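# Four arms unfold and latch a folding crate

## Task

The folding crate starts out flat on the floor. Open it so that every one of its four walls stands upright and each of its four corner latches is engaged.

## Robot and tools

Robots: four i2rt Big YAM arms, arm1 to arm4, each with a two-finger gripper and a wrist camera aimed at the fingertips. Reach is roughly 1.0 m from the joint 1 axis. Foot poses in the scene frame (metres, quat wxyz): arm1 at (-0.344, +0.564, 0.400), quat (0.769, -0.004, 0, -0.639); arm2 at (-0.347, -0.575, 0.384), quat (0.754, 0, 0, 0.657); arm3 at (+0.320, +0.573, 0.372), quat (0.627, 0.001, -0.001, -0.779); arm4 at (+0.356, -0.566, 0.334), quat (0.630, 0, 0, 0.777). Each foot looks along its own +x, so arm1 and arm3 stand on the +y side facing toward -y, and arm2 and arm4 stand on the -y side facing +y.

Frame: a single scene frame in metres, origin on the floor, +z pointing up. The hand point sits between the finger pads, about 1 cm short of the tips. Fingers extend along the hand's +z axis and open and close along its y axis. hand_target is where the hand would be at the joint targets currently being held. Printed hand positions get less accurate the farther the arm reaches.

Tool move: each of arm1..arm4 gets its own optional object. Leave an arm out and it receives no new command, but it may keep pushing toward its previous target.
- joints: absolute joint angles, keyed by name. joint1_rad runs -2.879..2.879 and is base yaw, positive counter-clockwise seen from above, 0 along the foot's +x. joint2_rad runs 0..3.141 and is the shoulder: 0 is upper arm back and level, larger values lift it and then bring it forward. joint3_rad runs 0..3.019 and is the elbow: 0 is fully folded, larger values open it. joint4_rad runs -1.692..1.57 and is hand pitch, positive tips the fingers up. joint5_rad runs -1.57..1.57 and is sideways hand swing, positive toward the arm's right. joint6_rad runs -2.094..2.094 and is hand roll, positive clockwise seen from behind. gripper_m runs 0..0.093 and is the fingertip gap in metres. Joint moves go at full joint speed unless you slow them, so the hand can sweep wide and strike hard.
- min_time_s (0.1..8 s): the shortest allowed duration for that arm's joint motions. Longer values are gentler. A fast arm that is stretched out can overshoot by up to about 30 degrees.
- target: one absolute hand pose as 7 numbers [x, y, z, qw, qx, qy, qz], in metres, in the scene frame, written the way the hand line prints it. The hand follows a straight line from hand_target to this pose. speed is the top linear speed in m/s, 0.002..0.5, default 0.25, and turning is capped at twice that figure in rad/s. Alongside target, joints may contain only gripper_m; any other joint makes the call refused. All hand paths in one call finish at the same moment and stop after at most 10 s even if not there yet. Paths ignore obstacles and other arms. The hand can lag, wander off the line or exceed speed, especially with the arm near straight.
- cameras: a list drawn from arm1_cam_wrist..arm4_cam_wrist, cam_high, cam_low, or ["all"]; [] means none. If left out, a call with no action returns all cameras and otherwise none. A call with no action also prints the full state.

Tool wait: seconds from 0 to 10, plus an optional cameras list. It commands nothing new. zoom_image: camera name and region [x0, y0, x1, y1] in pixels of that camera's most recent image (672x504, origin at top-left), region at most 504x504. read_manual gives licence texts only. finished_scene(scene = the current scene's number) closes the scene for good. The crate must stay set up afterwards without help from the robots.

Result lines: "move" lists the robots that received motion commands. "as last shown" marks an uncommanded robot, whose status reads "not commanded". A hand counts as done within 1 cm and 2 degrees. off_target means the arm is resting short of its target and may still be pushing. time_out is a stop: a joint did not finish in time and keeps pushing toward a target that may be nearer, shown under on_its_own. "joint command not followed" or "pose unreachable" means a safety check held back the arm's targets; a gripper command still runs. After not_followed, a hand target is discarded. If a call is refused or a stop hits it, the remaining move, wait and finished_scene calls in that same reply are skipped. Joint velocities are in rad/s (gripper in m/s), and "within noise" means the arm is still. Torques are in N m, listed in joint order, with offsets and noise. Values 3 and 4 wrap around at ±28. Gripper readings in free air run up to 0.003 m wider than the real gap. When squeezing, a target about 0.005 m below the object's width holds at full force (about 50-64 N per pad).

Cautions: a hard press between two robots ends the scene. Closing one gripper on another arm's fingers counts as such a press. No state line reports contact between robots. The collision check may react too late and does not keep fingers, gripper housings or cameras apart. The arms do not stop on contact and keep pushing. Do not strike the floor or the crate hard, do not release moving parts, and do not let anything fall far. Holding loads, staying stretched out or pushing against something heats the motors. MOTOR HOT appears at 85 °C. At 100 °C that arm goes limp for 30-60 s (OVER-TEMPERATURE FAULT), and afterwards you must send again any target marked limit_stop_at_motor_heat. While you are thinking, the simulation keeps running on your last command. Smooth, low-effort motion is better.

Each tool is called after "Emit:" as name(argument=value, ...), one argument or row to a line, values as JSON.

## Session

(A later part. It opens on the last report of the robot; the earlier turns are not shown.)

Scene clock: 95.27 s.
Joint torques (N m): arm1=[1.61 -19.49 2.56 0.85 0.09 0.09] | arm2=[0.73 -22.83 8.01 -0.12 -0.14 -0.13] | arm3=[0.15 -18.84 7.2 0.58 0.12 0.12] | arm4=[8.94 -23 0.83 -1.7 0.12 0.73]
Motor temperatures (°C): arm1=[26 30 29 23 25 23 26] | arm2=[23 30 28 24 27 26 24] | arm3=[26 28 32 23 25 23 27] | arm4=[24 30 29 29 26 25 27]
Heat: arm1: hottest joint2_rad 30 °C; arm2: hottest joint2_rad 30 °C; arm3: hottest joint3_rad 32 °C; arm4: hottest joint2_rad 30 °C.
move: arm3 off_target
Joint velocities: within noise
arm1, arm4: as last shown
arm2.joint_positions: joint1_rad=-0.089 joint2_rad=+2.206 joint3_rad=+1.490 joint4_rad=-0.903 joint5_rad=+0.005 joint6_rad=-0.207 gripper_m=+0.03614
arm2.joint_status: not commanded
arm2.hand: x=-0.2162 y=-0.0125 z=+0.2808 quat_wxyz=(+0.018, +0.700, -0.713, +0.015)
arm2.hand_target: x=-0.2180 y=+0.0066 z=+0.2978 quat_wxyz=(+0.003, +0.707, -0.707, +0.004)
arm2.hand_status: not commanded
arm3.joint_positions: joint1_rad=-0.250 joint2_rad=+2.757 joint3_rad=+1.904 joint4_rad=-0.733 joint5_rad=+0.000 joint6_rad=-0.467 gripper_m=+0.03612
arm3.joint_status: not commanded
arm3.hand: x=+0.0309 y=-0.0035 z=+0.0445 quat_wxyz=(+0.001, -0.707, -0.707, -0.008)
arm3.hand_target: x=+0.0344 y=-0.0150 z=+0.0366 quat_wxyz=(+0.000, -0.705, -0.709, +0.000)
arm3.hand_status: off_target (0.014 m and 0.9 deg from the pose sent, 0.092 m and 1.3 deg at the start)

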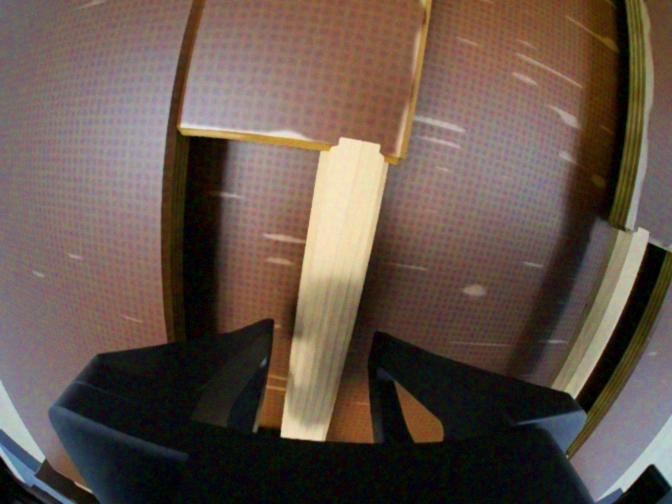

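Emit:
move(
  arm3={"joints": {"gripper_m": 0.008}},
  arm1={"target": [0.003, 0.252, 0.252, -0.0079, 0.0295, 0.9654, -0.2587], "speed": 0.1},
)

Emit:
move(
  arm3={"target": [0.038, -0.013, 0.148, 0.0308, -0.7064, -0.7064, 0.0308], "speed": 0.13},
)

Emit:
move(
  arm3={"target": [0.063, -0.012, 0.200, 0.0616, -0.7044, -0.7044, 0.0616], "speed": 0.13},
)

Emit:
move(
  arm3={"target": [0.105, -0.011, 0.243, 0.0739, -0.7032, -0.7032, 0.0739], "speed": 0.13},
)

Emit:
move(
  arm3={"target": [0.155, -0.010, 0.268, 0.0616, -0.7044, -0.7044, 0.0616], "speed": 0.13},
  cameras=["arm3_cam_wrist", "cam_high", "cam_low"],
)

Scene clock: 107.30 s.
Joint torques (N m): arm1=[3.55 -20.48 1.36 0.46 0.08 0.19] | arm2=[0.73 -22.83 7.99 -0.13 -0.14 -0.13] | arm3=[0.5 -18.96 7.24 0.4 0.23 0.07] | arm4=[8.64 -22.3 1.21 -1.7 0.1 0.71]
Motor temperatures (°C): arm1=[26 30 29 23 25 23 26] | arm2=[23 31 28 24 27 26 24] | arm3=[26 29 32 23 25 23 27] | arm4=[24 31 28 29 26 25 27]
Heat: arm1: hottest joint2_rad 30 °C; arm2: hottest joint2_rad 31 °C; arm3: hottest joint3_rad 32 °C; arm4: hottest joint2_rad 31 °C.
move: arm1 off_target; arm3 off_target
Joint velocities: within noise
arm1.joint_positions: joint1_rad=+0.769 joint2_rad=+2.094 joint3_rad=+0.890 joint4_rad=-0.068 joint5_rad=+0.453 joint6_rad=-0.590 gripper_m=+0.01439
arm1.joint_status: not commanded
arm1.hand: x=-0.0023 y=+0.2263 z=+0.2476 quat_wxyz=(+0.009, -0.046, -0.962, +0.268)
arm1.hand_target: x=+0.0041 y=+0.2494 z=+0.2518 quat_wxyz=(+0.005, -0.027, -0.965, +0.261)
arm1.hand_status: off_target (0.027 m and 2.2 deg from the pose sent, 0.028 m and 1.6 deg at the start)
arm2: as last shown
arm3.joint_positions: joint1_rad=-0.247 joint2_rad=+2.757 joint3_rad=+1.904 joint4_rad=-0.730 joint5_rad=-0.011 joint6_rad=-0.462 gripper_m=+0.01636
arm3.joint_status: gripper_m off_target (ended at +0.01639, target +0.00800)
arm3.hand: x=+0.0340 y=-0.0059 z=+0.0445 quat_wxyz=(-0.004, -0.707, -0.707, -0.008)
arm3.hand_target: x=+0.0366 y=-0.0160 z=+0.0366 quat_wxyz=(-0.004, -0.704, -0.710, -0.001)
arm3.hand_status: not commanded
arm4.joint_positions: joint1_rad=+0.726 joint2_rad=+2.015 joint3_rad=+0.997 joint4_rad=-0.227 joint5_rad=+0.444 joint6_rad=-0.670 gripper_m=+0.01595
arm4.joint_status: not commanded
arm4.hand: x=-0.0177 y=-0.1963 z=+0.2337 quat_wxyz=(-0.268, +0.963, -0.020, +0.006)
arm4.hand_target: x=-0.0276 y=-0.2442 z=+0.2505 quat_wxyz=(-0.259, +0.966, +0.002, +0.001)
arm4.hand_status: not commanded
pictures: none

Scene clock: 108.73 s.
Joint torques (N m): arm1=[3.43 -20.78 1.35 0.57 0.09 0.21] | arm2=[0.79 -22.89 8.02 -0.13 -0.14 -0.13] | arm3=[-0.97 -24.76 4.07 -0.96 0.24 0.01] | arm4=[8.64 -22.36 1.21 -1.7 0.1 0.71]
Motor temperatures (°C): arm1=[26 30 29 23 25 23 26] | arm2=[23 31 28 24 27 26 24] | arm3=[26 29 32 23 25 23 27] | arm4=[24 31 28 29 26 25 27]
Heat: arm1: hottest joint2_rad 30 °C; arm2: hottest joint2_rad 31 °C; arm3: hottest joint3_rad 32 °C; arm4: hottest joint2_rad 31 °C.
move: arm3 off_target
Joint velocities: within noise
arm1, arm2, arm4: as last shown
arm3.joint_positions: joint1_rad=-0.207 joint2_rad=+2.598 joint3_rad=+1.759 joint4_rad=-0.711 joint5_rad=+0.088 joint6_rad=-0.425 gripper_m=+0.01636
arm3.joint_status: not commanded
arm3.hand: x=+0.0438 y=-0.0050 z=+0.1076 quat_wxyz=(+0.036, -0.706, -0.707, +0.024)
arm3.hand_target: x=+0.0362 y=-0.0145 z=+0.1451 quat_wxyz=(+0.033, -0.706, -0.706, +0.036)
arm3.hand_status: off_target (0.042 m and 1.0 deg from the pose sent, 0.104 m and 6.0 deg at the start)
pictures: none

Scene clock: 109.77 s.
Joint torques (N m): arm1=[3.66 -20.31 1.4 0.55 0.04 0.17] | arm2=[0.79 -22.83 8.01 -0.13 -0.14 -0.13] | arm3=[-0.67 -24.35 4.27 -0.92 0.22 0] | arm4=[8.59 -22.36 1.21 -1.72 0.1 0.72]
Motor temperatures (°C): arm1=[26 30 29 23 25 23 26] | arm2=[23 31 28 24 27 26 24] | arm3=[26 29 32 23 25 23 27] | arm4=[24 31 28 29 26 25 27]
Heat: arm1: hottest joint2_rad 30 °C; arm2: hottest joint2_rad 31 °C; arm3: hottest joint3_rad 32 °C; arm4: hottest joint2_rad 31 °C.
move: arm3 off_target
Joint velocities: within noise
arm1, arm2, arm4: as last shown
arm1.joint_positions: joint1_rad=+0.769 joint2_rad=+2.094 joint3_rad=+0.890 joint4_rad=-0.068 joint5_rad=+0.453 joint6_rad=-0.590 gripper_m=+0.01438
arm3.joint_positions: joint1_rad=-0.152 joint2_rad=+2.464 joint3_rad=+1.647 joint4_rad=-0.715 joint5_rad=+0.158 joint6_rad=-0.368 gripper_m=+0.01624
arm3.joint_status: not commanded
arm3.hand: x=+0.0686 y=-0.0048 z=+0.1614 quat_wxyz=(+0.063, -0.706, -0.704, +0.049)
arm3.hand_target: x=+0.0635 y=-0.0130 z=+0.1986 quat_wxyz=(+0.059, -0.704, -0.705, +0.061)
arm3.hand_status: off_target (0.040 m and 1.5 deg from the pose sent, 0.095 m and 5.2 deg at the start)
pictures: none

Scene clock: 110.83 s.
Joint torques (N m): arm1=[3.84 -20.66 1.35 0.69 0.07 0.19] | arm2=[0.67 -22.83 8.01 -0.13 -0.14 -0.12] | arm3=[0.03 -24.29 4.29 -1.35 0.01 0.06] | arm4=[8.64 -22.36 1.21 -1.72 0.1 0.71]
Motor temperatures (°C): arm1=[26 31 29 23 25 23 26] | arm2=[23 31 28 24 27 26 24] | arm3=[26 29 31 23 25 23 27] | arm4=[24 31 28 29 26 25 27]
Heat: arm1: hottest joint2_rad 31 °C; arm2: hottest joint2_rad 31 °C; arm3: hottest joint3_rad 31 °C; arm4: hottest joint2_rad 31 °C.
move: arm3 off_target
Joint velocities: within noise
arm1, arm2, arm4: as last shown
arm3.joint_positions: joint1_rad=-0.087 joint2_rad=+2.366 joint3_rad=+1.570 joint4_rad=-0.731 joint5_rad=+0.215 joint6_rad=-0.305 gripper_m=+0.01624
arm3.joint_status: not commanded
arm3.hand: x=+0.1008 y=-0.0048 z=+0.2013 quat_wxyz=(+0.084, -0.704, -0.702, +0.068)
arm3.hand_target: x=+0.1031 y=-0.0114 z=+0.2408 quat_wxyz=(+0.076, -0.703, -0.703, +0.076)
arm3.hand_status: off_target (0.042 m and 1.4 deg from the pose sent, 0.090 m and 3.1 deg at the start)
pictures: none

Scene clock: 112.03 s.
Joint torques (N m): arm1=[3.55 -20.6 1.4 0.66 0.05 0.22] | arm2=[0.73 -22.89 7.99 -0.14 -0.14 -0.13] | arm3=[0.03 -23.18 4.41 -1.33 -0.36 0.14] | arm4=[8.64 -22.36 1.2 -1.72 0.1 0.71]
Motor temperatures (°C): arm1=[26 31 29 23 25 23 26] | arm2=[23 31 28 24 27 26 24] | arm3=[26 29 31 23 25 23 27] | arm4=[24 31 28 29 26 25 27]
Heat: arm1: hottest joint2_rad 31 °C; arm2: hottest joint2_rad 31 °C; arm3: hottest joint3_rad 31 °C; arm4: hottest joint2_rad 31 °C.
move: arm3 off_target
Joint velocities: within noise
arm1, arm2, arm4: as last shown
arm3.joint_positions: joint1_rad=-0.034 joint2_rad=+2.289 joint3_rad=+1.526 joint4_rad=-0.782 joint5_rad=+0.189 joint6_rad=-0.244 gripper_m=+0.01624
arm3.joint_status: not commanded
arm3.hand: x=+0.1396 y=-0.0039 z=+0.2328 quat_wxyz=(+0.074, -0.707, -0.701, +0.058)
arm3.hand_target: x=+0.1495 y=-0.0085 z=+0.2660 quat_wxyz=(+0.063, -0.705, -0.703, +0.061)
arm3.hand_status: off_target (0.039 m and 1.5 deg from the pose sent, 0.086 m and 2.7 deg at the start)

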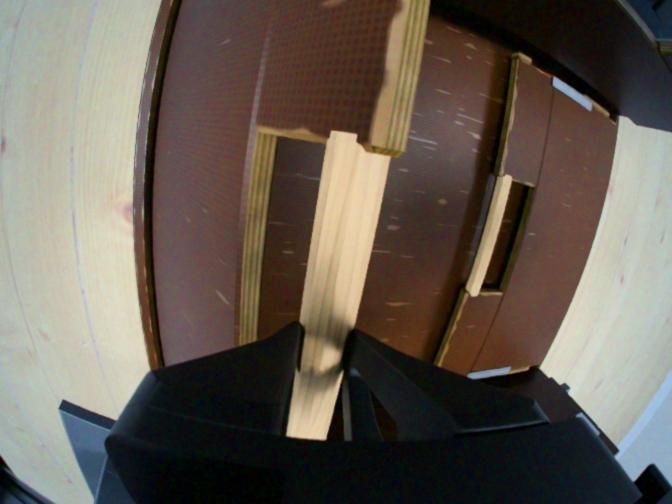

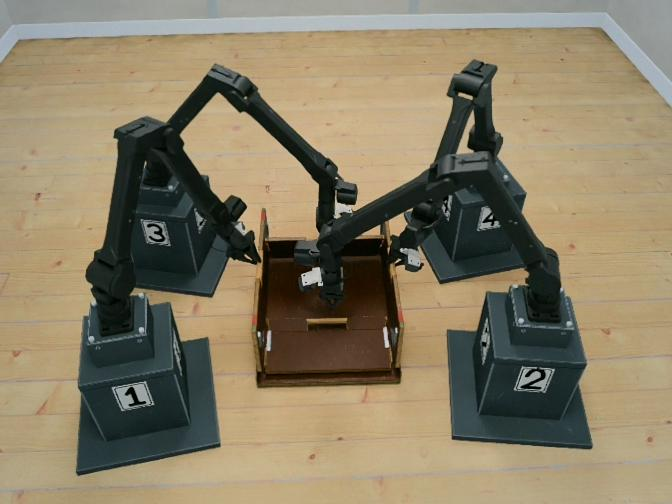

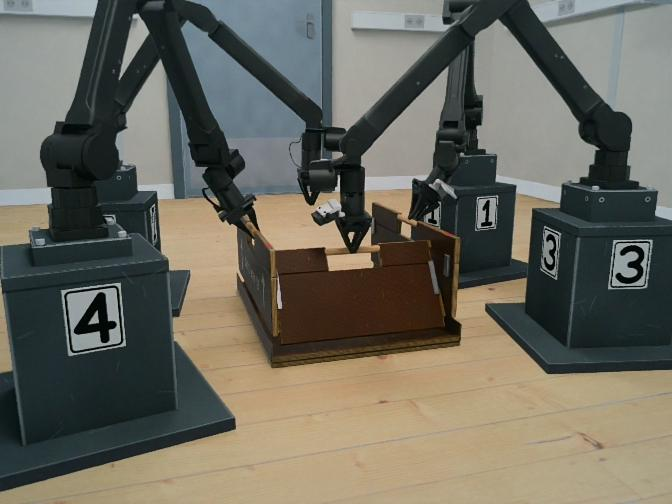

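Emit:
move(
  arm3={"target": [0.212, -0.0095, 0.284, 0.0493, -0.7054, -0.7054, 0.0493], "speed": 0.13},
  arm2={"target": [-0.068, 0.022, 0.19, 0, 0.7071, -0.7071, 0], "speed": 0.3},
)

Emit:
move(
  arm3={"target": [0.252, -0.009, 0.289, 0.0247, -0.7067, -0.7067, 0.0247], "speed": 0.12},
)

Emit:
move(
  arm3={"target": [0.290, -0.009, 0.288, 0, -0.7071, -0.7071, 0], "speed": 0.12},
  cameras=["arm3_cam_wrist", "arm2_cam_wrist", "cam_low"],
)

Scene clock: 119.73 s.
Joint torques (N m): arm1=[3.25 -20.48 1.44 0.72 0.05 0.21] | arm2=[0.15 -25.29 7.84 -0.13 -0.15 -0.13] | arm3=[1.26 -21.66 4.81 -0.55 -0.57 0.16] | arm4=[8.64 -22.3 1.21 -1.72 0.1 0.71]
Motor temperatures (°C): arm1=[26 31 29 23 25 23 26] | arm2=[23 31 28 24 27 26 24] | arm3=[26 29 31 23 26 23 27] | arm4=[24 32 28 29 26 25 28]
Heat: arm1: hottest joint2_rad 31 °C; arm2: hottest joint2_rad 31 °C; arm3: hottest joint3_rad 31 °C; arm4: hottest joint2_rad 32 °C.
move: arm2 off_target; arm3 off_target
Joint velocities: within noise
arm1, arm4: as last shown
arm2.joint_positions: joint1_rad=-0.304 joint2_rad=+2.512 joint3_rad=+1.768 joint4_rad=-0.858 joint5_rad=-0.003 joint6_rad=-0.426 gripper_m=+0.03614
arm2.joint_status: not commanded
arm2.hand: x=-0.0733 y=+0.0050 z=+0.1767 quat_wxyz=(+0.015, +0.702, -0.712, +0.004)
arm2.hand_target: x=-0.0695 y=+0.0222 z=+0.1900 quat_wxyz=(+0.001, +0.707, -0.707, -0.002)
arm2.hand_status: off_target (0.022 m and 1.9 deg from the pose sent, 0.177 m and 2.9 deg at the start)
arm3.joint_positions: joint1_rad=+0.051 joint2_rad=+2.226 joint3_rad=+1.493 joint4_rad=-0.837 joint5_rad=+0.163 joint6_rad=-0.157 gripper_m=+0.01587
arm3.joint_status: not commanded
arm3.hand: x=+0.1955 y=-0.0043 z=+0.2591 quat_wxyz=(+0.065, -0.708, -0.702, +0.047)
arm3.hand_target: x=+0.2102 y=-0.0098 z=+0.2834 quat_wxyz=(+0.050, -0.705, -0.706, +0.049)
arm3.hand_status: off_target (0.030 m and 1.9 deg from the pose sent, 0.089 m and 3.0 deg at the start)
pictures: none

Scene clock: 120.70 s.
Joint torques (N m): arm1=[3.96 -20.42 1.46 0.61 0.04 0.19] | arm2=[0.38 -25.17 7.86 -0.13 -0.14 -0.12] | arm3=[3.84 -21.95 4.52 -0.72 -1.36 0.32] | arm4=[8.64 -22.3 1.21 -1.72 0.1 0.71]
Motor temperatures (°C): arm1=[26 31 29 23 25 23 26] | arm2=[23 31 28 24 27 26 24] | arm3=[26 29 31 23 26 23 28] | arm4=[24 32 28 29 26 25 28]
Heat: arm1: hottest joint2_rad 31 °C; arm2: hottest joint2_rad 31 °C; arm3: hottest joint3_rad 31 °C; arm4: hottest joint2_rad 32 °C.
move: arm3 off_target
Joint velocities: within noise
arm1, arm4: as last shown
arm2.joint_positions: joint1_rad=-0.305 joint2_rad=+2.512 joint3_rad=+1.768 joint4_rad=-0.858 joint5_rad=-0.003 joint6_rad=-0.426 gripper_m=+0.03614
arm2.joint_status: not commanded
arm2.hand: x=-0.0724 y=+0.0046 z=+0.1767 quat_wxyz=(+0.015, +0.702, -0.712, +0.004)
arm2.hand_target: x=-0.0686 y=+0.0218 z=+0.1900 quat_wxyz=(+0.001, +0.706, -0.708, -0.002)
arm2.hand_status: not commanded
arm3.joint_positions: joint1_rad=+0.072 joint2_rad=+2.211 joint3_rad=+1.486 joint4_rad=-0.851 joint5_rad=+0.117 joint6_rad=-0.121 gripper_m=+0.01564
arm3.joint_status: not commanded
arm3.hand: x=+0.2163 y=-0.0045 z=+0.2645 quat_wxyz=(+0.047, -0.714, -0.698, +0.032)
arm3.hand_target: x=+0.2505 y=-0.0091 z=+0.2875 quat_wxyz=(+0.025, -0.707, -0.707, +0.025)
arm3.hand_status: off_target (0.044 m and 3.0 deg from the pose sent, 0.064 m and 5.3 deg at the start)
pictures: none

Scene clock: 121.77 s.
Joint torques (N m): arm1=[3.55 -20.95 1.29 0.31 0.07 0.2] | arm2=[0.38 -25.17 7.86 -0.12 -0.15 -0.13] | arm3=[3.08 -20.31 4.9 -0.51 -1.08 0.26] | arm4=[8.64 -22.12 1.54 -1.72 0.06 0.71]
Motor temperatures (°C): arm1=[26 31 29 23 25 23 26] | arm2=[23 30 28 24 27 26 24] | arm3=[26 29 31 23 26 23 28] | arm4=[24 32 28 29 26 25 28]
Heat: arm1: hottest joint2_rad 31 °C; arm2: hottest joint2_rad 30 °C; arm3: hottest joint3_rad 31 °C; arm4: hottest joint2_rad 32 °C.
move: arm3 off_target
Joint velocities: within noise
arm1.joint_positions: joint1_rad=+0.769 joint2_rad=+2.094 joint3_rad=+0.890 joint4_rad=-0.061 joint5_rad=+0.453 joint6_rad=-0.590 gripper_m=+0.01436
arm1.joint_status: not commanded
arm1.hand: x=-0.0012 y=+0.2256 z=+0.2480 quat_wxyz=(+0.007, -0.046, -0.962, +0.270)
arm1.hand_target: x=+0.0043 y=+0.2493 z=+0.2522 quat_wxyz=(+0.005, -0.027, -0.965, +0.262)
arm1.hand_status: not commanded
arm2: as last shown
arm3.joint_positions: joint1_rad=+0.118 joint2_rad=+2.196 joint3_rad=+1.478 joint4_rad=-0.868 joint5_rad=+0.037 joint6_rad=-0.072 gripper_m=+0.01330
arm3.joint_status: not commanded
arm3.hand: x=+0.2572 y=-0.0056 z=+0.2701 quat_wxyz=(+0.018, -0.716, -0.698, +0.005)
arm3.hand_target: x=+0.2891 y=-0.0082 z=+0.2871 quat_wxyz=(+0.002, -0.707, -0.707, -0.001)
arm3.hand_status: off_target (0.038 m and 2.6 deg from the pose sent, 0.077 m and 6.7 deg at the start)
arm4.joint_positions: joint1_rad=+0.726 joint2_rad=+2.012 joint3_rad=+0.992 joint4_rad=-0.227 joint5_rad=+0.444 joint6_rad=-0.670 gripper_m=+0.01595
arm4.joint_status: not commanded
arm4.hand: x=-0.0162 y=-0.1974 z=+0.2339 quat_wxyz=(-0.268, +0.963, -0.020, +0.007)
arm4.hand_target: x=-0.0277 y=-0.2443 z=+0.2507 quat_wxyz=(-0.259, +0.966, +0.002, +0.001)
arm4.hand_status: not commanded
pictures: arm2_cam_wrist, arm3_cam_wrist, cam_low

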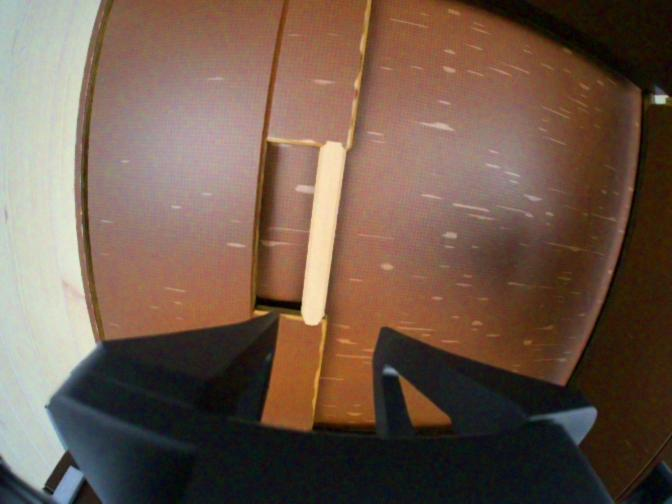

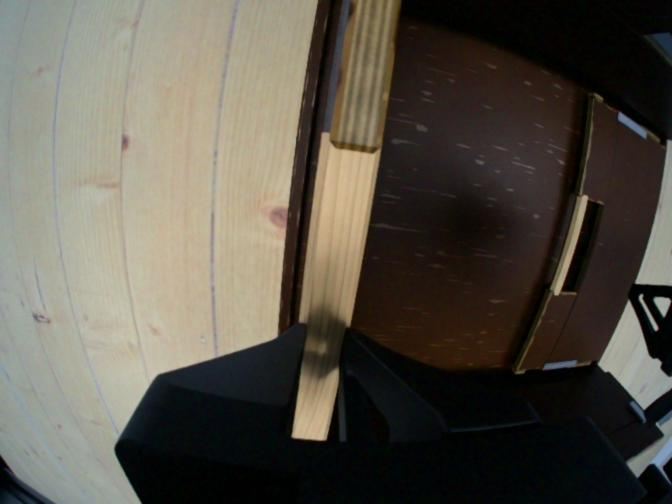

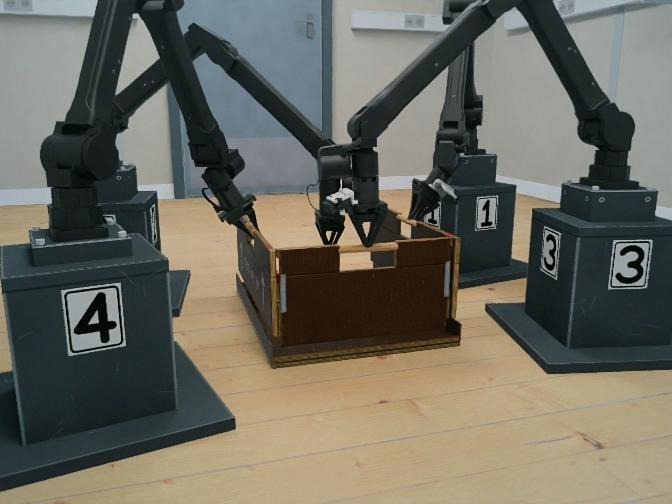

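Emit:
move(
  arm3={"target": [0.335, -0.009, 0.288, 0, -0.7071, -0.7071, 0], "speed": 0.12},
  arm2={"target": [-0.069, 0.020, 0.040, 0, 0.7224, -0.6915, 0], "speed": 0.16},
  cameras=["arm2_cam_wrist", "arm3_cam_wrist", "cam_low", "cam_high"],
)

Emit:
zoom_image(
  camera="cam_low",
  region=[220, 190, 480, 380],
)

Emit:
zoom_image(
  camera="cam_high",
  region=[250, 195, 400, 285],
)

Scene clock: 128.33 s.
Joint torques (N m): arm1=[4.19 -20.95 1.28 0.21 0.07 0.2] | arm2=[0.44 -25.05 7.01 0.55 0.05 -0.12] | arm3=[8.76 -21.13 4.04 0.06 -1.4 0.59] | arm4=[8.64 -22.12 1.55 -1.72 0.07 0.71]
Motor temperatures (°C): arm1=[26 31 29 23 25 23 26] | arm2=[23 30 28 24 27 26 24] | arm3=[26 29 31 23 26 23 28] | arm4=[24 32 28 29 26 25 28]
Heat: arm1: hottest joint2_rad 31 °C; arm2: hottest joint2_rad 30 °C; arm3: hottest joint3_rad 31 °C; arm4: hottest joint2_rad 32 °C.
move: arm2 off_target; arm3 off_target
Joint velocities: within noise
arm1, arm4: as last shown
arm2.joint_positions: joint1_rad=-0.305 joint2_rad=+2.806 joint3_rad=+1.929 joint4_rad=-0.734 joint5_rad=-0.003 joint6_rad=-0.471 gripper_m=+0.03614
arm2.joint_status: not commanded
arm2.hand: x=-0.0745 y=-0.0001 z=+0.0340 quat_wxyz=(+0.019, +0.717, -0.697, +0.005)
arm2.hand_target: x=-0.0700 y=+0.0180 z=+0.0401 quat_wxyz=(+0.001, +0.722, -0.692, +0.000)
arm2.hand_status: off_target (0.022 m and 2.4 deg from the pose sent, 0.138 m and 3.8 deg at the start)
arm3.joint_positions: joint1_rad=+0.123 joint2_rad=+2.194 joint3_rad=+1.475 joint4_rad=-0.863 joint5_rad=+0.046 joint6_rad=-0.034 gripper_m=+0.01327
arm3.joint_status: not commanded
arm3.hand: x=+0.2583 y=-0.0057 z=+0.2701 quat_wxyz=(+0.020, -0.727, -0.686, +0.010)
arm3.hand_target: x=+0.3300 y=-0.0072 z=+0.2862 quat_wxyz=(+0.000, -0.707, -0.708, +0.001)
arm3.hand_status: off_target (0.079 m and 4.2 deg from the pose sent, 0.080 m and 2.6 deg at the start)
pictures: arm2_cam_wrist, arm3_cam_wrist, cam_high, cam_low

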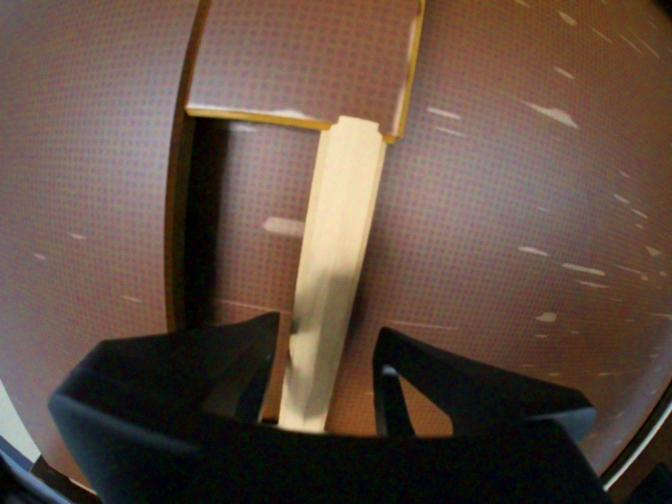

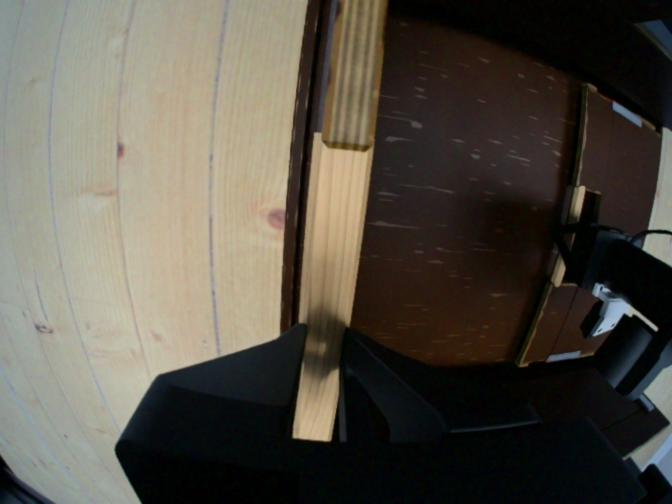

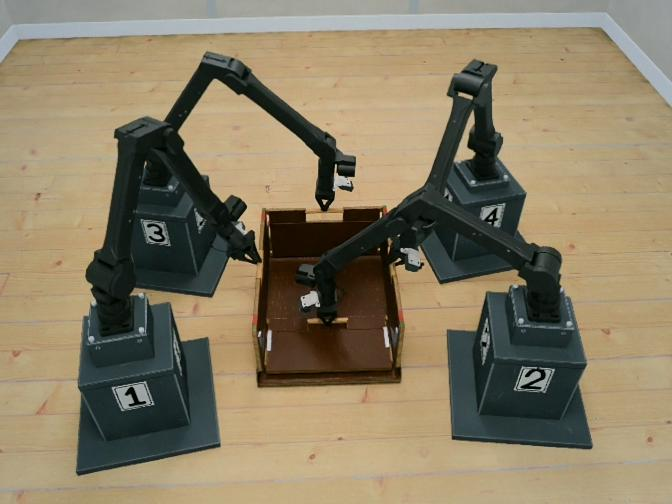

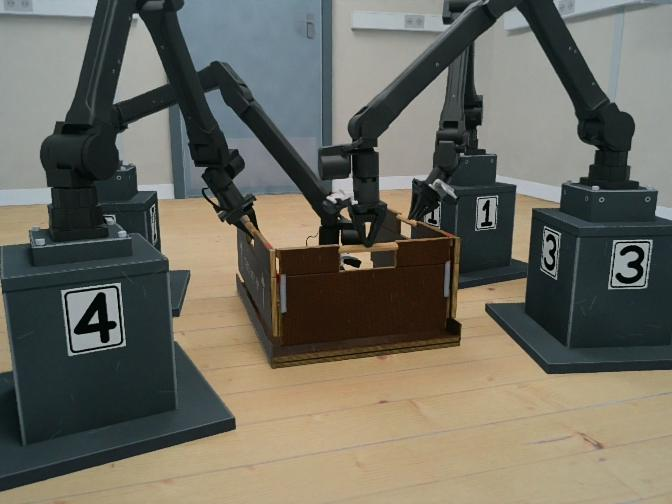

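Scaled by 1.938 from the camera's image (finer frame: 960x720).

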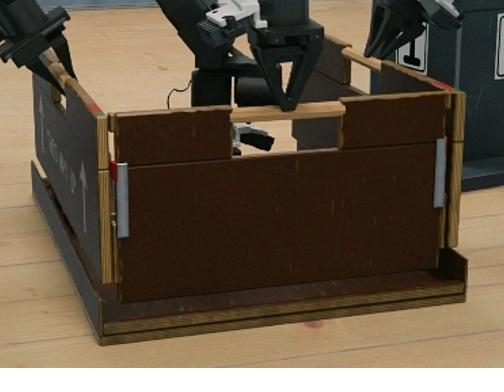

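Scaled by 3.360 from the camera's image (finer frame: 960x720).

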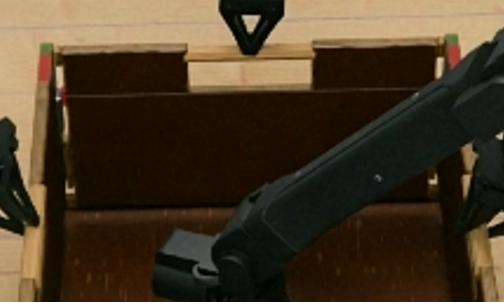

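Emit:
move(
  arm2={"joints": {"gripper_m": 0.008}},
  arm3={"target": [0.300, -0.009, 0.288, 0, -0.7071, -0.7071, 0], "speed": 0.12},
)

Emit:
move(
  arm2={"target": [-0.090, 0.020, 0.148, -0.0301, 0.7217, -0.6908, 0.0315], "speed": 0.13},
)

Emit:
move(
  arm2={"target": [-0.115, 0.019, 0.200, -0.0603, 0.7196, -0.6889, 0.0630], "speed": 0.13},
)

Emit:
move(
  arm2={"target": [-0.160, 0.018, 0.246, -0.0723, 0.7184, -0.6877, 0.0755], "speed": 0.13},
)

Emit:
move(
  arm2={"target": [-0.212, 0.016, 0.271, -0.0603, 0.7196, -0.6889, 0.0630], "speed": 0.13},
  cameras=["arm2_cam_wrist", "cam_high"],
)

Scene clock: 133.63 s.
Joint torques (N m): arm1=[3.78 -21.07 1.36 0.13 0.02 0.21] | arm2=[0.26 -25.11 6.97 0.62 0.18 -0.12] | arm3=[3.96 -20.25 4.92 -0.46 -1.43 0.2] | arm4=[8.64 -22.07 1.63 -1.72 0.04 0.71]
Motor temperatures (°C): arm1=[26 31 29 23 25 23 26] | arm2=[23 30 28 24 27 26 24] | arm3=[26 29 30 23 27 23 28] | arm4=[24 32 28 29 26 25 28]
Heat: arm1: hottest joint2_rad 31 °C; arm2: hottest joint2_rad 30 °C; arm3: hottest joint3_rad 30 °C; arm4: hottest joint2_rad 32 °C.
move: arm2 off_target; arm3 off_target
Joint velocities: within noise
arm1.joint_positions: joint1_rad=+0.769 joint2_rad=+2.096 joint3_rad=+0.890 joint4_rad=-0.060 joint5_rad=+0.453 joint6_rad=-0.590 gripper_m=+0.01436
arm1.joint_status: not commanded
arm1.hand: x=-0.0013 y=+0.2256 z=+0.2474 quat_wxyz=(+0.007, -0.046, -0.962, +0.270)
arm1.hand_target: x=+0.0040 y=+0.2495 z=+0.2517 quat_wxyz=(+0.006, -0.027, -0.965, +0.261)
arm1.hand_status: not commanded
arm2.joint_positions: joint1_rad=-0.302 joint2_rad=+2.806 joint3_rad=+1.929 joint4_rad=-0.735 joint5_rad=-0.013 joint6_rad=-0.477 gripper_m=+0.01669
arm2.joint_status: gripper_m off_target (ended at +0.01672, target +0.00800)
arm2.hand: x=-0.0781 y=+0.0012 z=+0.0340 quat_wxyz=(+0.022, +0.720, -0.693, +0.001)
arm2.hand_target: x=-0.0713 y=+0.0188 z=+0.0401 quat_wxyz=(+0.002, +0.724, -0.689, -0.003)
arm2.hand_status: not commanded
arm3.joint_positions: joint1_rad=+0.123 joint2_rad=+2.193 joint3_rad=+1.472 joint4_rad=-0.860 joint5_rad=+0.046 joint6_rad=-0.048 gripper_m=+0.01327
arm3.joint_status: not commanded
arm3.hand: x=+0.2583 y=-0.0053 z=+0.2701 quat_wxyz=(+0.020, -0.723, -0.691, +0.010)
arm3.hand_target: x=+0.2985 y=-0.0083 z=+0.2871 quat_wxyz=(+0.001, -0.707, -0.707, +0.000)
arm3.hand_status: off_target (0.046 m and 3.6 deg from the pose sent, 0.046 m and 4.2 deg at the start)
arm4.joint_positions: joint1_rad=+0.726 joint2_rad=+2.012 joint3_rad=+0.992 joint4_rad=-0.227 joint5_rad=+0.445 joint6_rad=-0.670 gripper_m=+0.01595
arm4.joint_status: not commanded
arm4.hand: x=-0.0160 y=-0.1972 z=+0.2340 quat_wxyz=(-0.269, +0.963, -0.020, +0.007)
arm4.hand_target: x=-0.0281 y=-0.2440 z=+0.2508 quat_wxyz=(-0.260, +0.966, +0.001, +0.001)
arm4.hand_status: not commanded
pictures: none

Scene clock: 135.07 s.
Joint torques (N m): arm1=[3.43 -20.95 1.35 0.21 0.03 0.2] | arm2=[0.79 -31.09 4.53 -0.92 -0.34 0.06] | arm3=[4.01 -20.66 4.9 -0.49 -1.32 0.19] | arm4=[8.64 -21.71 2.06 -1.73 0.02 0.71]
Motor temperatures (°C): arm1=[26 31 29 23 25 23 26] | arm2=[23 30 28 24 27 26 24] | arm3=[26 30 30 23 27 23 28] | arm4=[24 32 28 29 26 25 28]
Heat: arm1: hottest joint2_rad 31 °C; arm2: hottest joint2_rad 30 °C; arm3: hottest joint2_rad 30 °C; arm4: hottest joint2_rad 32 °C.
move: arm2 off_target
Joint velocities: within noise
arm1.joint_positions: joint1_rad=+0.767 joint2_rad=+2.096 joint3_rad=+0.890 joint4_rad=-0.055 joint5_rad=+0.453 joint6_rad=-0.590 gripper_m=+0.01434
arm1.joint_status: not commanded
arm1.hand: x=-0.0010 y=+0.2245 z=+0.2477 quat_wxyz=(+0.005, -0.048, -0.961, +0.271)
arm1.hand_target: x=+0.0039 y=+0.2494 z=+0.2521 quat_wxyz=(+0.005, -0.027, -0.965, +0.261)
arm1.hand_status: not commanded
arm2.joint_positions: joint1_rad=-0.261 joint2_rad=+2.634 joint3_rad=+1.757 joint4_rad=-0.694 joint5_rad=+0.097 joint6_rad=-0.441 gripper_m=+0.01669
arm2.joint_status: not commanded
arm2.hand: x=-0.0868 y=-0.0009 z=+0.0986 quat_wxyz=(-0.018, +0.722, -0.690, +0.046)
arm2.hand_target: x=-0.0861 y=+0.0213 z=+0.1454 quat_wxyz=(-0.035, +0.722, -0.690, +0.034)
arm2.hand_status: off_target (0.054 m and 2.2 deg from the pose sent, 0.116 m and 6.9 deg at the start)
arm3: as last shown
arm3.joint_positions: joint1_rad=+0.123 joint2_rad=+2.193 joint3_rad=+1.472 joint4_rad=-0.860 joint5_rad=+0.043 joint6_rad=-0.049 gripper_m=+0.01327
arm3.hand: x=+0.2588 y=-0.0053 z=+0.2701 quat_wxyz=(+0.019, -0.722, -0.691, +0.009)
arm4.joint_positions: joint1_rad=+0.726 joint2_rad=+2.009 joint3_rad=+0.986 joint4_rad=-0.227 joint5_rad=+0.445 joint6_rad=-0.670 gripper_m=+0.01595
arm4.joint_status: not commanded
arm4.hand: x=-0.0139 y=-0.1988 z=+0.2339 quat_wxyz=(-0.268, +0.963, -0.020, +0.009)
arm4.hand_target: x=-0.0278 y=-0.2442 z=+0.2507 quat_wxyz=(-0.259, +0.966, +0.002, +0.001)
arm4.hand_status: not commanded
pictures: none

Scene clock: 136.20 s.
Joint torques (N m): arm1=[3.43 -21.07 1.42 0.08 0.01 0.23] | arm2=[0.79 -30.15 4.86 -0.83 -0.29 0.08] | arm3=[3.96 -20.6 5 -0.47 -1.3 0.18] | arm4=[8.64 -21.71 2.06 -1.72 0.02 0.71]
Motor temperatures (°C): arm1=[26 31 29 23 25 23 26] | arm2=[23 31 28 24 27 26 24] | arm3=[26 30 30 23 27 23 28] | arm4=[24 32 27 29 26 25 28]
Heat: arm1: hottest joint2_rad 31 °C; arm2: hottest joint2_rad 31 °C; arm3: hottest joint2_rad 30 °C; arm4: hottest joint2_rad 32 °C.
move: arm2 off_target
Joint velocities: within noise
arm1, arm3, arm4: as last shown
arm2.joint_positions: joint1_rad=-0.204 joint2_rad=+2.501 joint3_rad=+1.647 joint4_rad=-0.703 joint5_rad=+0.175 joint6_rad=-0.383 gripper_m=+0.01663
arm2.joint_status: not commanded
arm2.hand: x=-0.1103 y=-0.0008 z=+0.1535 quat_wxyz=(-0.042, +0.719, -0.690, +0.077)
arm2.hand_target: x=-0.1117 y=+0.0186 z=+0.1984 quat_wxyz=(-0.061, +0.718, -0.690, +0.064)
arm2.hand_status: off_target (0.051 m and 2.6 deg from the pose sent, 0.107 m and 5.3 deg at the start)
pictures: none

Scene clock: 137.37 s.
Joint torques (N m): arm1=[3.84 -21.25 1.26 0.29 0.06 0.2] | arm2=[1.61 -29.57 5.08 -0.91 -0.56 0.12] | arm3=[4.13 -20.07 4.98 -0.46 -1.32 0.2] | arm4=[8.59 -21.71 2.06 -1.73 0.02 0.71]
Motor temperatures (°C): arm1=[26 31 29 23 25 23 26] | arm2=[23 31 28 24 27 26 25] | arm3=[26 30 30 23 27 23 28] | arm4=[24 32 27 29 26 25 28]
Heat: arm1: hottest joint2_rad 31 °C; arm2: hottest joint2_rad 31 °C; arm3: hottest joint2_rad 30 °C; arm4: hottest joint2_rad 32 °C.
move: arm2 off_target
Joint velocities: within noise
arm1, arm3, arm4: as last shown
arm2.joint_positions: joint1_rad=-0.132 joint2_rad=+2.392 joint3_rad=+1.565 joint4_rad=-0.739 joint5_rad=+0.218 joint6_rad=-0.311 gripper_m=+0.01662
arm2.joint_status: not commanded
arm2.hand: x=-0.1492 y=-0.0015 z=+0.1984 quat_wxyz=(-0.055, +0.718, -0.688, +0.095)
arm2.hand_target: x=-0.1588 y=+0.0172 z=+0.2429 quat_wxyz=(-0.071, +0.719, -0.688, +0.076)
arm2.hand_status: off_target (0.053 m and 3.0 deg from the pose sent, 0.107 m and 3.4 deg at the start)
pictures: none

Scene clock: 138.60 s.
Joint torques (N m): arm1=[3.55 -21.01 1.35 -0.01 0.07 0.22] | arm2=[1.03 -26.99 5.65 -0.24 -0.42 0.06] | arm3=[4.25 -20.19 4.94 -0.43 -1.32 0.18] | arm4=[8.64 -21.71 2.06 -1.73 0.02 0.71]
Motor temperatures (°C): arm1=[26 31 29 23 25 23 26] | arm2=[23 31 28 24 27 26 25] | arm3=[26 30 30 23 28 23 28] | arm4=[24 32 27 29 26 25 28]
Heat: arm1: hottest joint2_rad 31 °C; arm2: hottest joint2_rad 31 °C; arm3: hottest joint2_rad 30 °C; arm4: hottest joint2_rad 32 °C.
move: arm2 off_target
Joint velocities: within noise
arm1, arm3, arm4: as last shown
arm2.joint_positions: joint1_rad=-0.052 joint2_rad=+2.300 joint3_rad=+1.519 joint4_rad=-0.812 joint5_rad=+0.184 joint6_rad=-0.227 gripper_m=+0.01548
arm2.joint_status: not commanded
arm2.hand: x=-0.2039 y=-0.0009 z=+0.2383 quat_wxyz=(-0.042, +0.718, -0.690, +0.083)
arm2.hand_target: x=-0.2108 y=+0.0151 z=+0.2706 quat_wxyz=(-0.058, +0.719, -0.690, +0.065)
arm2.hand_status: off_target (0.038 m and 3.2 deg from the pose sent, 0.098 m and 3.7 deg at the start)

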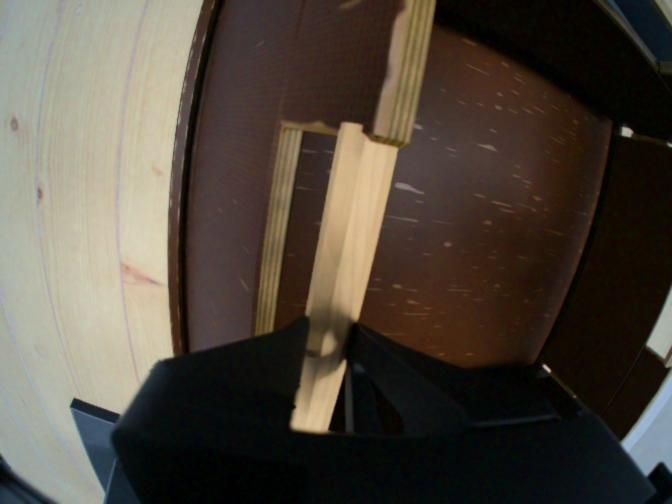

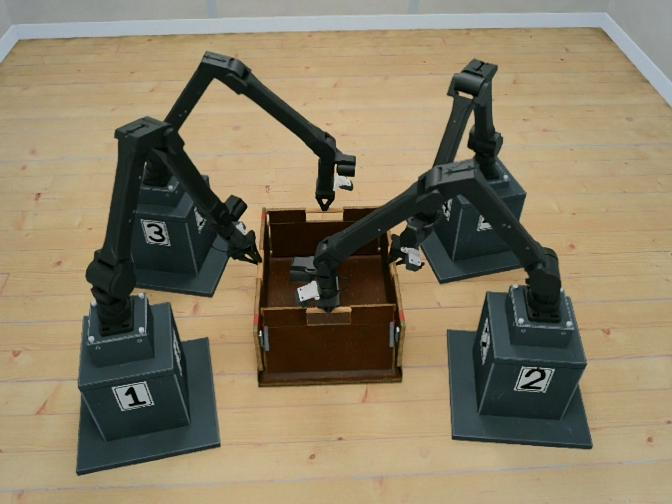

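Emit:
move(
  arm2={"target": [-0.262, 0.015, 0.280, -0.0482, 0.7206, -0.6898, 0.0504], "speed": 0.13},
)

Emit:
move(
  arm2={"target": [-0.300, 0.0145, 0.284, -0.0241, 0.7219, -0.6911, 0.0252], "speed": 0.12},
)

Emit:
move(
  arm2={"target": [-0.340, 0.014, 0.283, 0, 0.7224, -0.6915, 0], "speed": 0.12},
  cameras=["arm2_cam_wrist", "cam_high", "cam_low"],
)

Emit:
zoom_image(
  camera="cam_high",
  region=[240, 190, 430, 400],
)

Scene clock: 141.87 s.
Joint torques (N m): arm1=[3.49 -21.3 1.43 0.06 0.02 0.19] | arm2=[2.2 -25.99 5.76 -0.02 -1.03 0.11] | arm3=[4.13 -20.07 4.94 -0.53 -1.33 0.23] | arm4=[8.64 -21.71 2.06 -1.73 0.02 0.71]
Motor temperatures (°C): arm1=[26 31 28 23 25 23 26] | arm2=[23 31 28 24 27 26 25] | arm3=[26 30 30 23 28 23 28] | arm4=[25 32 27 29 26 25 28]
Heat: arm1: hottest joint2_rad 31 °C; arm2: hottest joint2_rad 31 °C; arm3: hottest joint2_rad 30 °C; arm4: hottest joint2_rad 32 °C.
move: arm2 off_target
Joint velocities: within noise
arm1, arm4: as last shown
arm2.joint_positions: joint1_rad=+0.009 joint2_rad=+2.262 joint3_rad=+1.493 joint4_rad=-0.834 joint5_rad=+0.166 joint6_rad=-0.159 gripper_m=+0.01491
arm2.joint_status: not commanded
arm2.hand: x=-0.2436 y=-0.0010 z=+0.2525 quat_wxyz=(-0.038, +0.717, -0.692, +0.076)
arm2.hand_target: x=-0.2613 y=+0.0149 z=+0.2795 quat_wxyz=(-0.049, +0.721, -0.689, +0.051)
arm2.hand_status: off_target (0.037 m and 3.2 deg from the pose sent, 0.073 m and 3.9 deg at the start)
arm3.joint_positions: joint1_rad=+0.123 joint2_rad=+2.193 joint3_rad=+1.472 joint4_rad=-0.860 joint5_rad=+0.042 joint6_rad=-0.049 gripper_m=+0.01327
arm3.joint_status: not commanded
arm3.hand: x=+0.2591 y=-0.0054 z=+0.2701 quat_wxyz=(+0.018, -0.722, -0.692, +0.009)
arm3.hand_target: x=+0.2987 y=-0.0083 z=+0.2871 quat_wxyz=(+0.000, -0.707, -0.707, -0.001)
arm3.hand_status: not commanded
pictures: none

Scene clock: 143.03 s.
Joint torques (N m): arm1=[3.84 -20.48 1.36 0.08 0.07 0.19] | arm2=[2.02 -25.23 5.94 0.23 -0.74 0.06] | arm3=[4.42 -20.72 4.94 -0.44 -1.31 0.21] | arm4=[8.64 -21.71 2.04 -1.73 0.02 0.71]
Motor temperatures (°C): arm1=[26 31 28 23 25 23 26] | arm2=[23 31 28 24 27 26 25] | arm3=[26 30 30 23 28 23 28] | arm4=[25 32 27 29 26 25 28]
Heat: arm1: hottest joint2_rad 31 °C; arm2: hottest joint2_rad 31 °C; arm3: hottest joint2_rad 30 °C; arm4: hottest joint2_rad 32 °C.
move: arm2 off_target
Joint velocities: within noise
arm1, arm3, arm4: as last shown
arm2.joint_positions: joint1_rad=+0.055 joint2_rad=+2.242 joint3_rad=+1.484 joint4_rad=-0.857 joint5_rad=+0.088 joint6_rad=-0.107 gripper_m=+0.01198
arm2.joint_status: not commanded
arm2.hand: x=-0.2840 y=-0.0011 z=+0.2597 quat_wxyz=(-0.012, +0.716, -0.696, +0.048)
arm2.hand_target: x=-0.2998 y=+0.0144 z=+0.2833 quat_wxyz=(-0.024, +0.721, -0.692, +0.025)
arm2.hand_status: off_target (0.033 m and 3.1 deg from the pose sent, 0.066 m and 6.0 deg at the start)
pictures: none

Scene clock: 144.00 s.
Joint torques (N m): arm1=[4.07 -21.07 1.28 0.05 0.03 0.18] | arm2=[5.71 -25.11 5.56 0.21 -2.37 0.21] | arm3=[4.19 -20.13 4.97 -0.42 -1.34 0.21] | arm4=[8.64 -21.71 2.04 -1.73 0.02 0.71]
Motor temperatures (°C): arm1=[26 31 28 23 25 23 26] | arm2=[23 31 28 24 27 26 25] | arm3=[26 30 30 23 28 23 28] | arm4=[25 32 27 29 26 25 28]
Heat: arm1: hottest joint2_rad 31 °C; arm2: hottest joint2_rad 31 °C; arm3: hottest joint2_rad 30 °C; arm4: hottest joint2_rad 32 °C.
move: arm2 off_target
Joint velocities: within noise
arm1, arm3, arm4: as last shown
arm2.joint_positions: joint1_rad=+0.058 joint2_rad=+2.239 joint3_rad=+1.483 joint4_rad=-0.858 joint5_rad=+0.056 joint6_rad=-0.081 gripper_m=+0.01147
arm2.joint_status: not commanded
arm2.hand: x=-0.2914 y=-0.0008 z=+0.2606 quat_wxyz=(-0.002, +0.708, -0.705, +0.035)
arm2.hand_target: x=-0.3379 y=+0.0129 z=+0.2826 quat_wxyz=(+0.001, +0.723, -0.690, +0.000)
arm2.hand_status: off_target (0.056 m and 4.7 deg from the pose sent, 0.062 m and 5.7 deg at the start)

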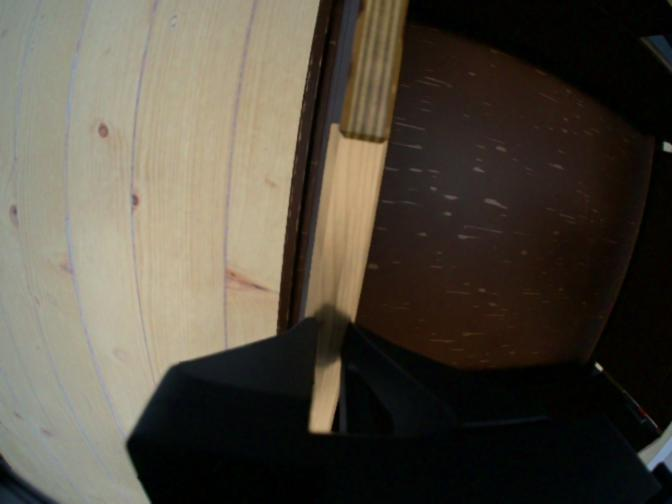

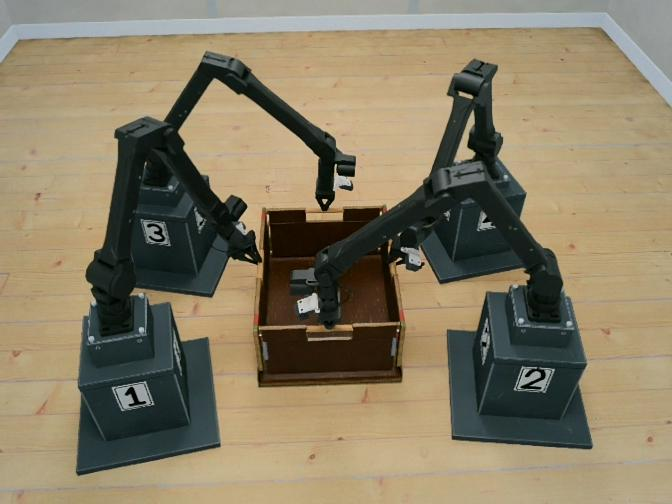

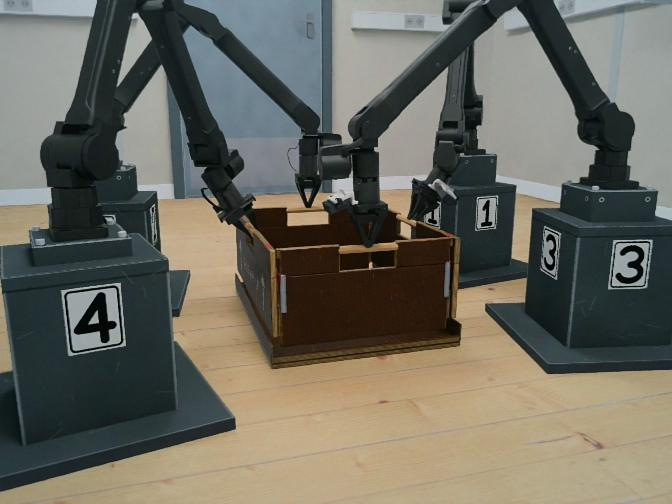

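Scaled by 2.400 from the camera's image (finer frame: 960x720).

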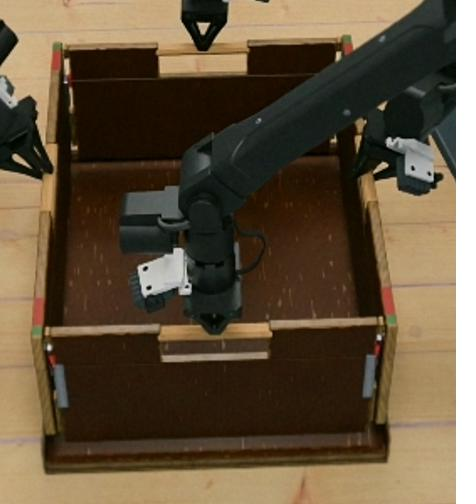

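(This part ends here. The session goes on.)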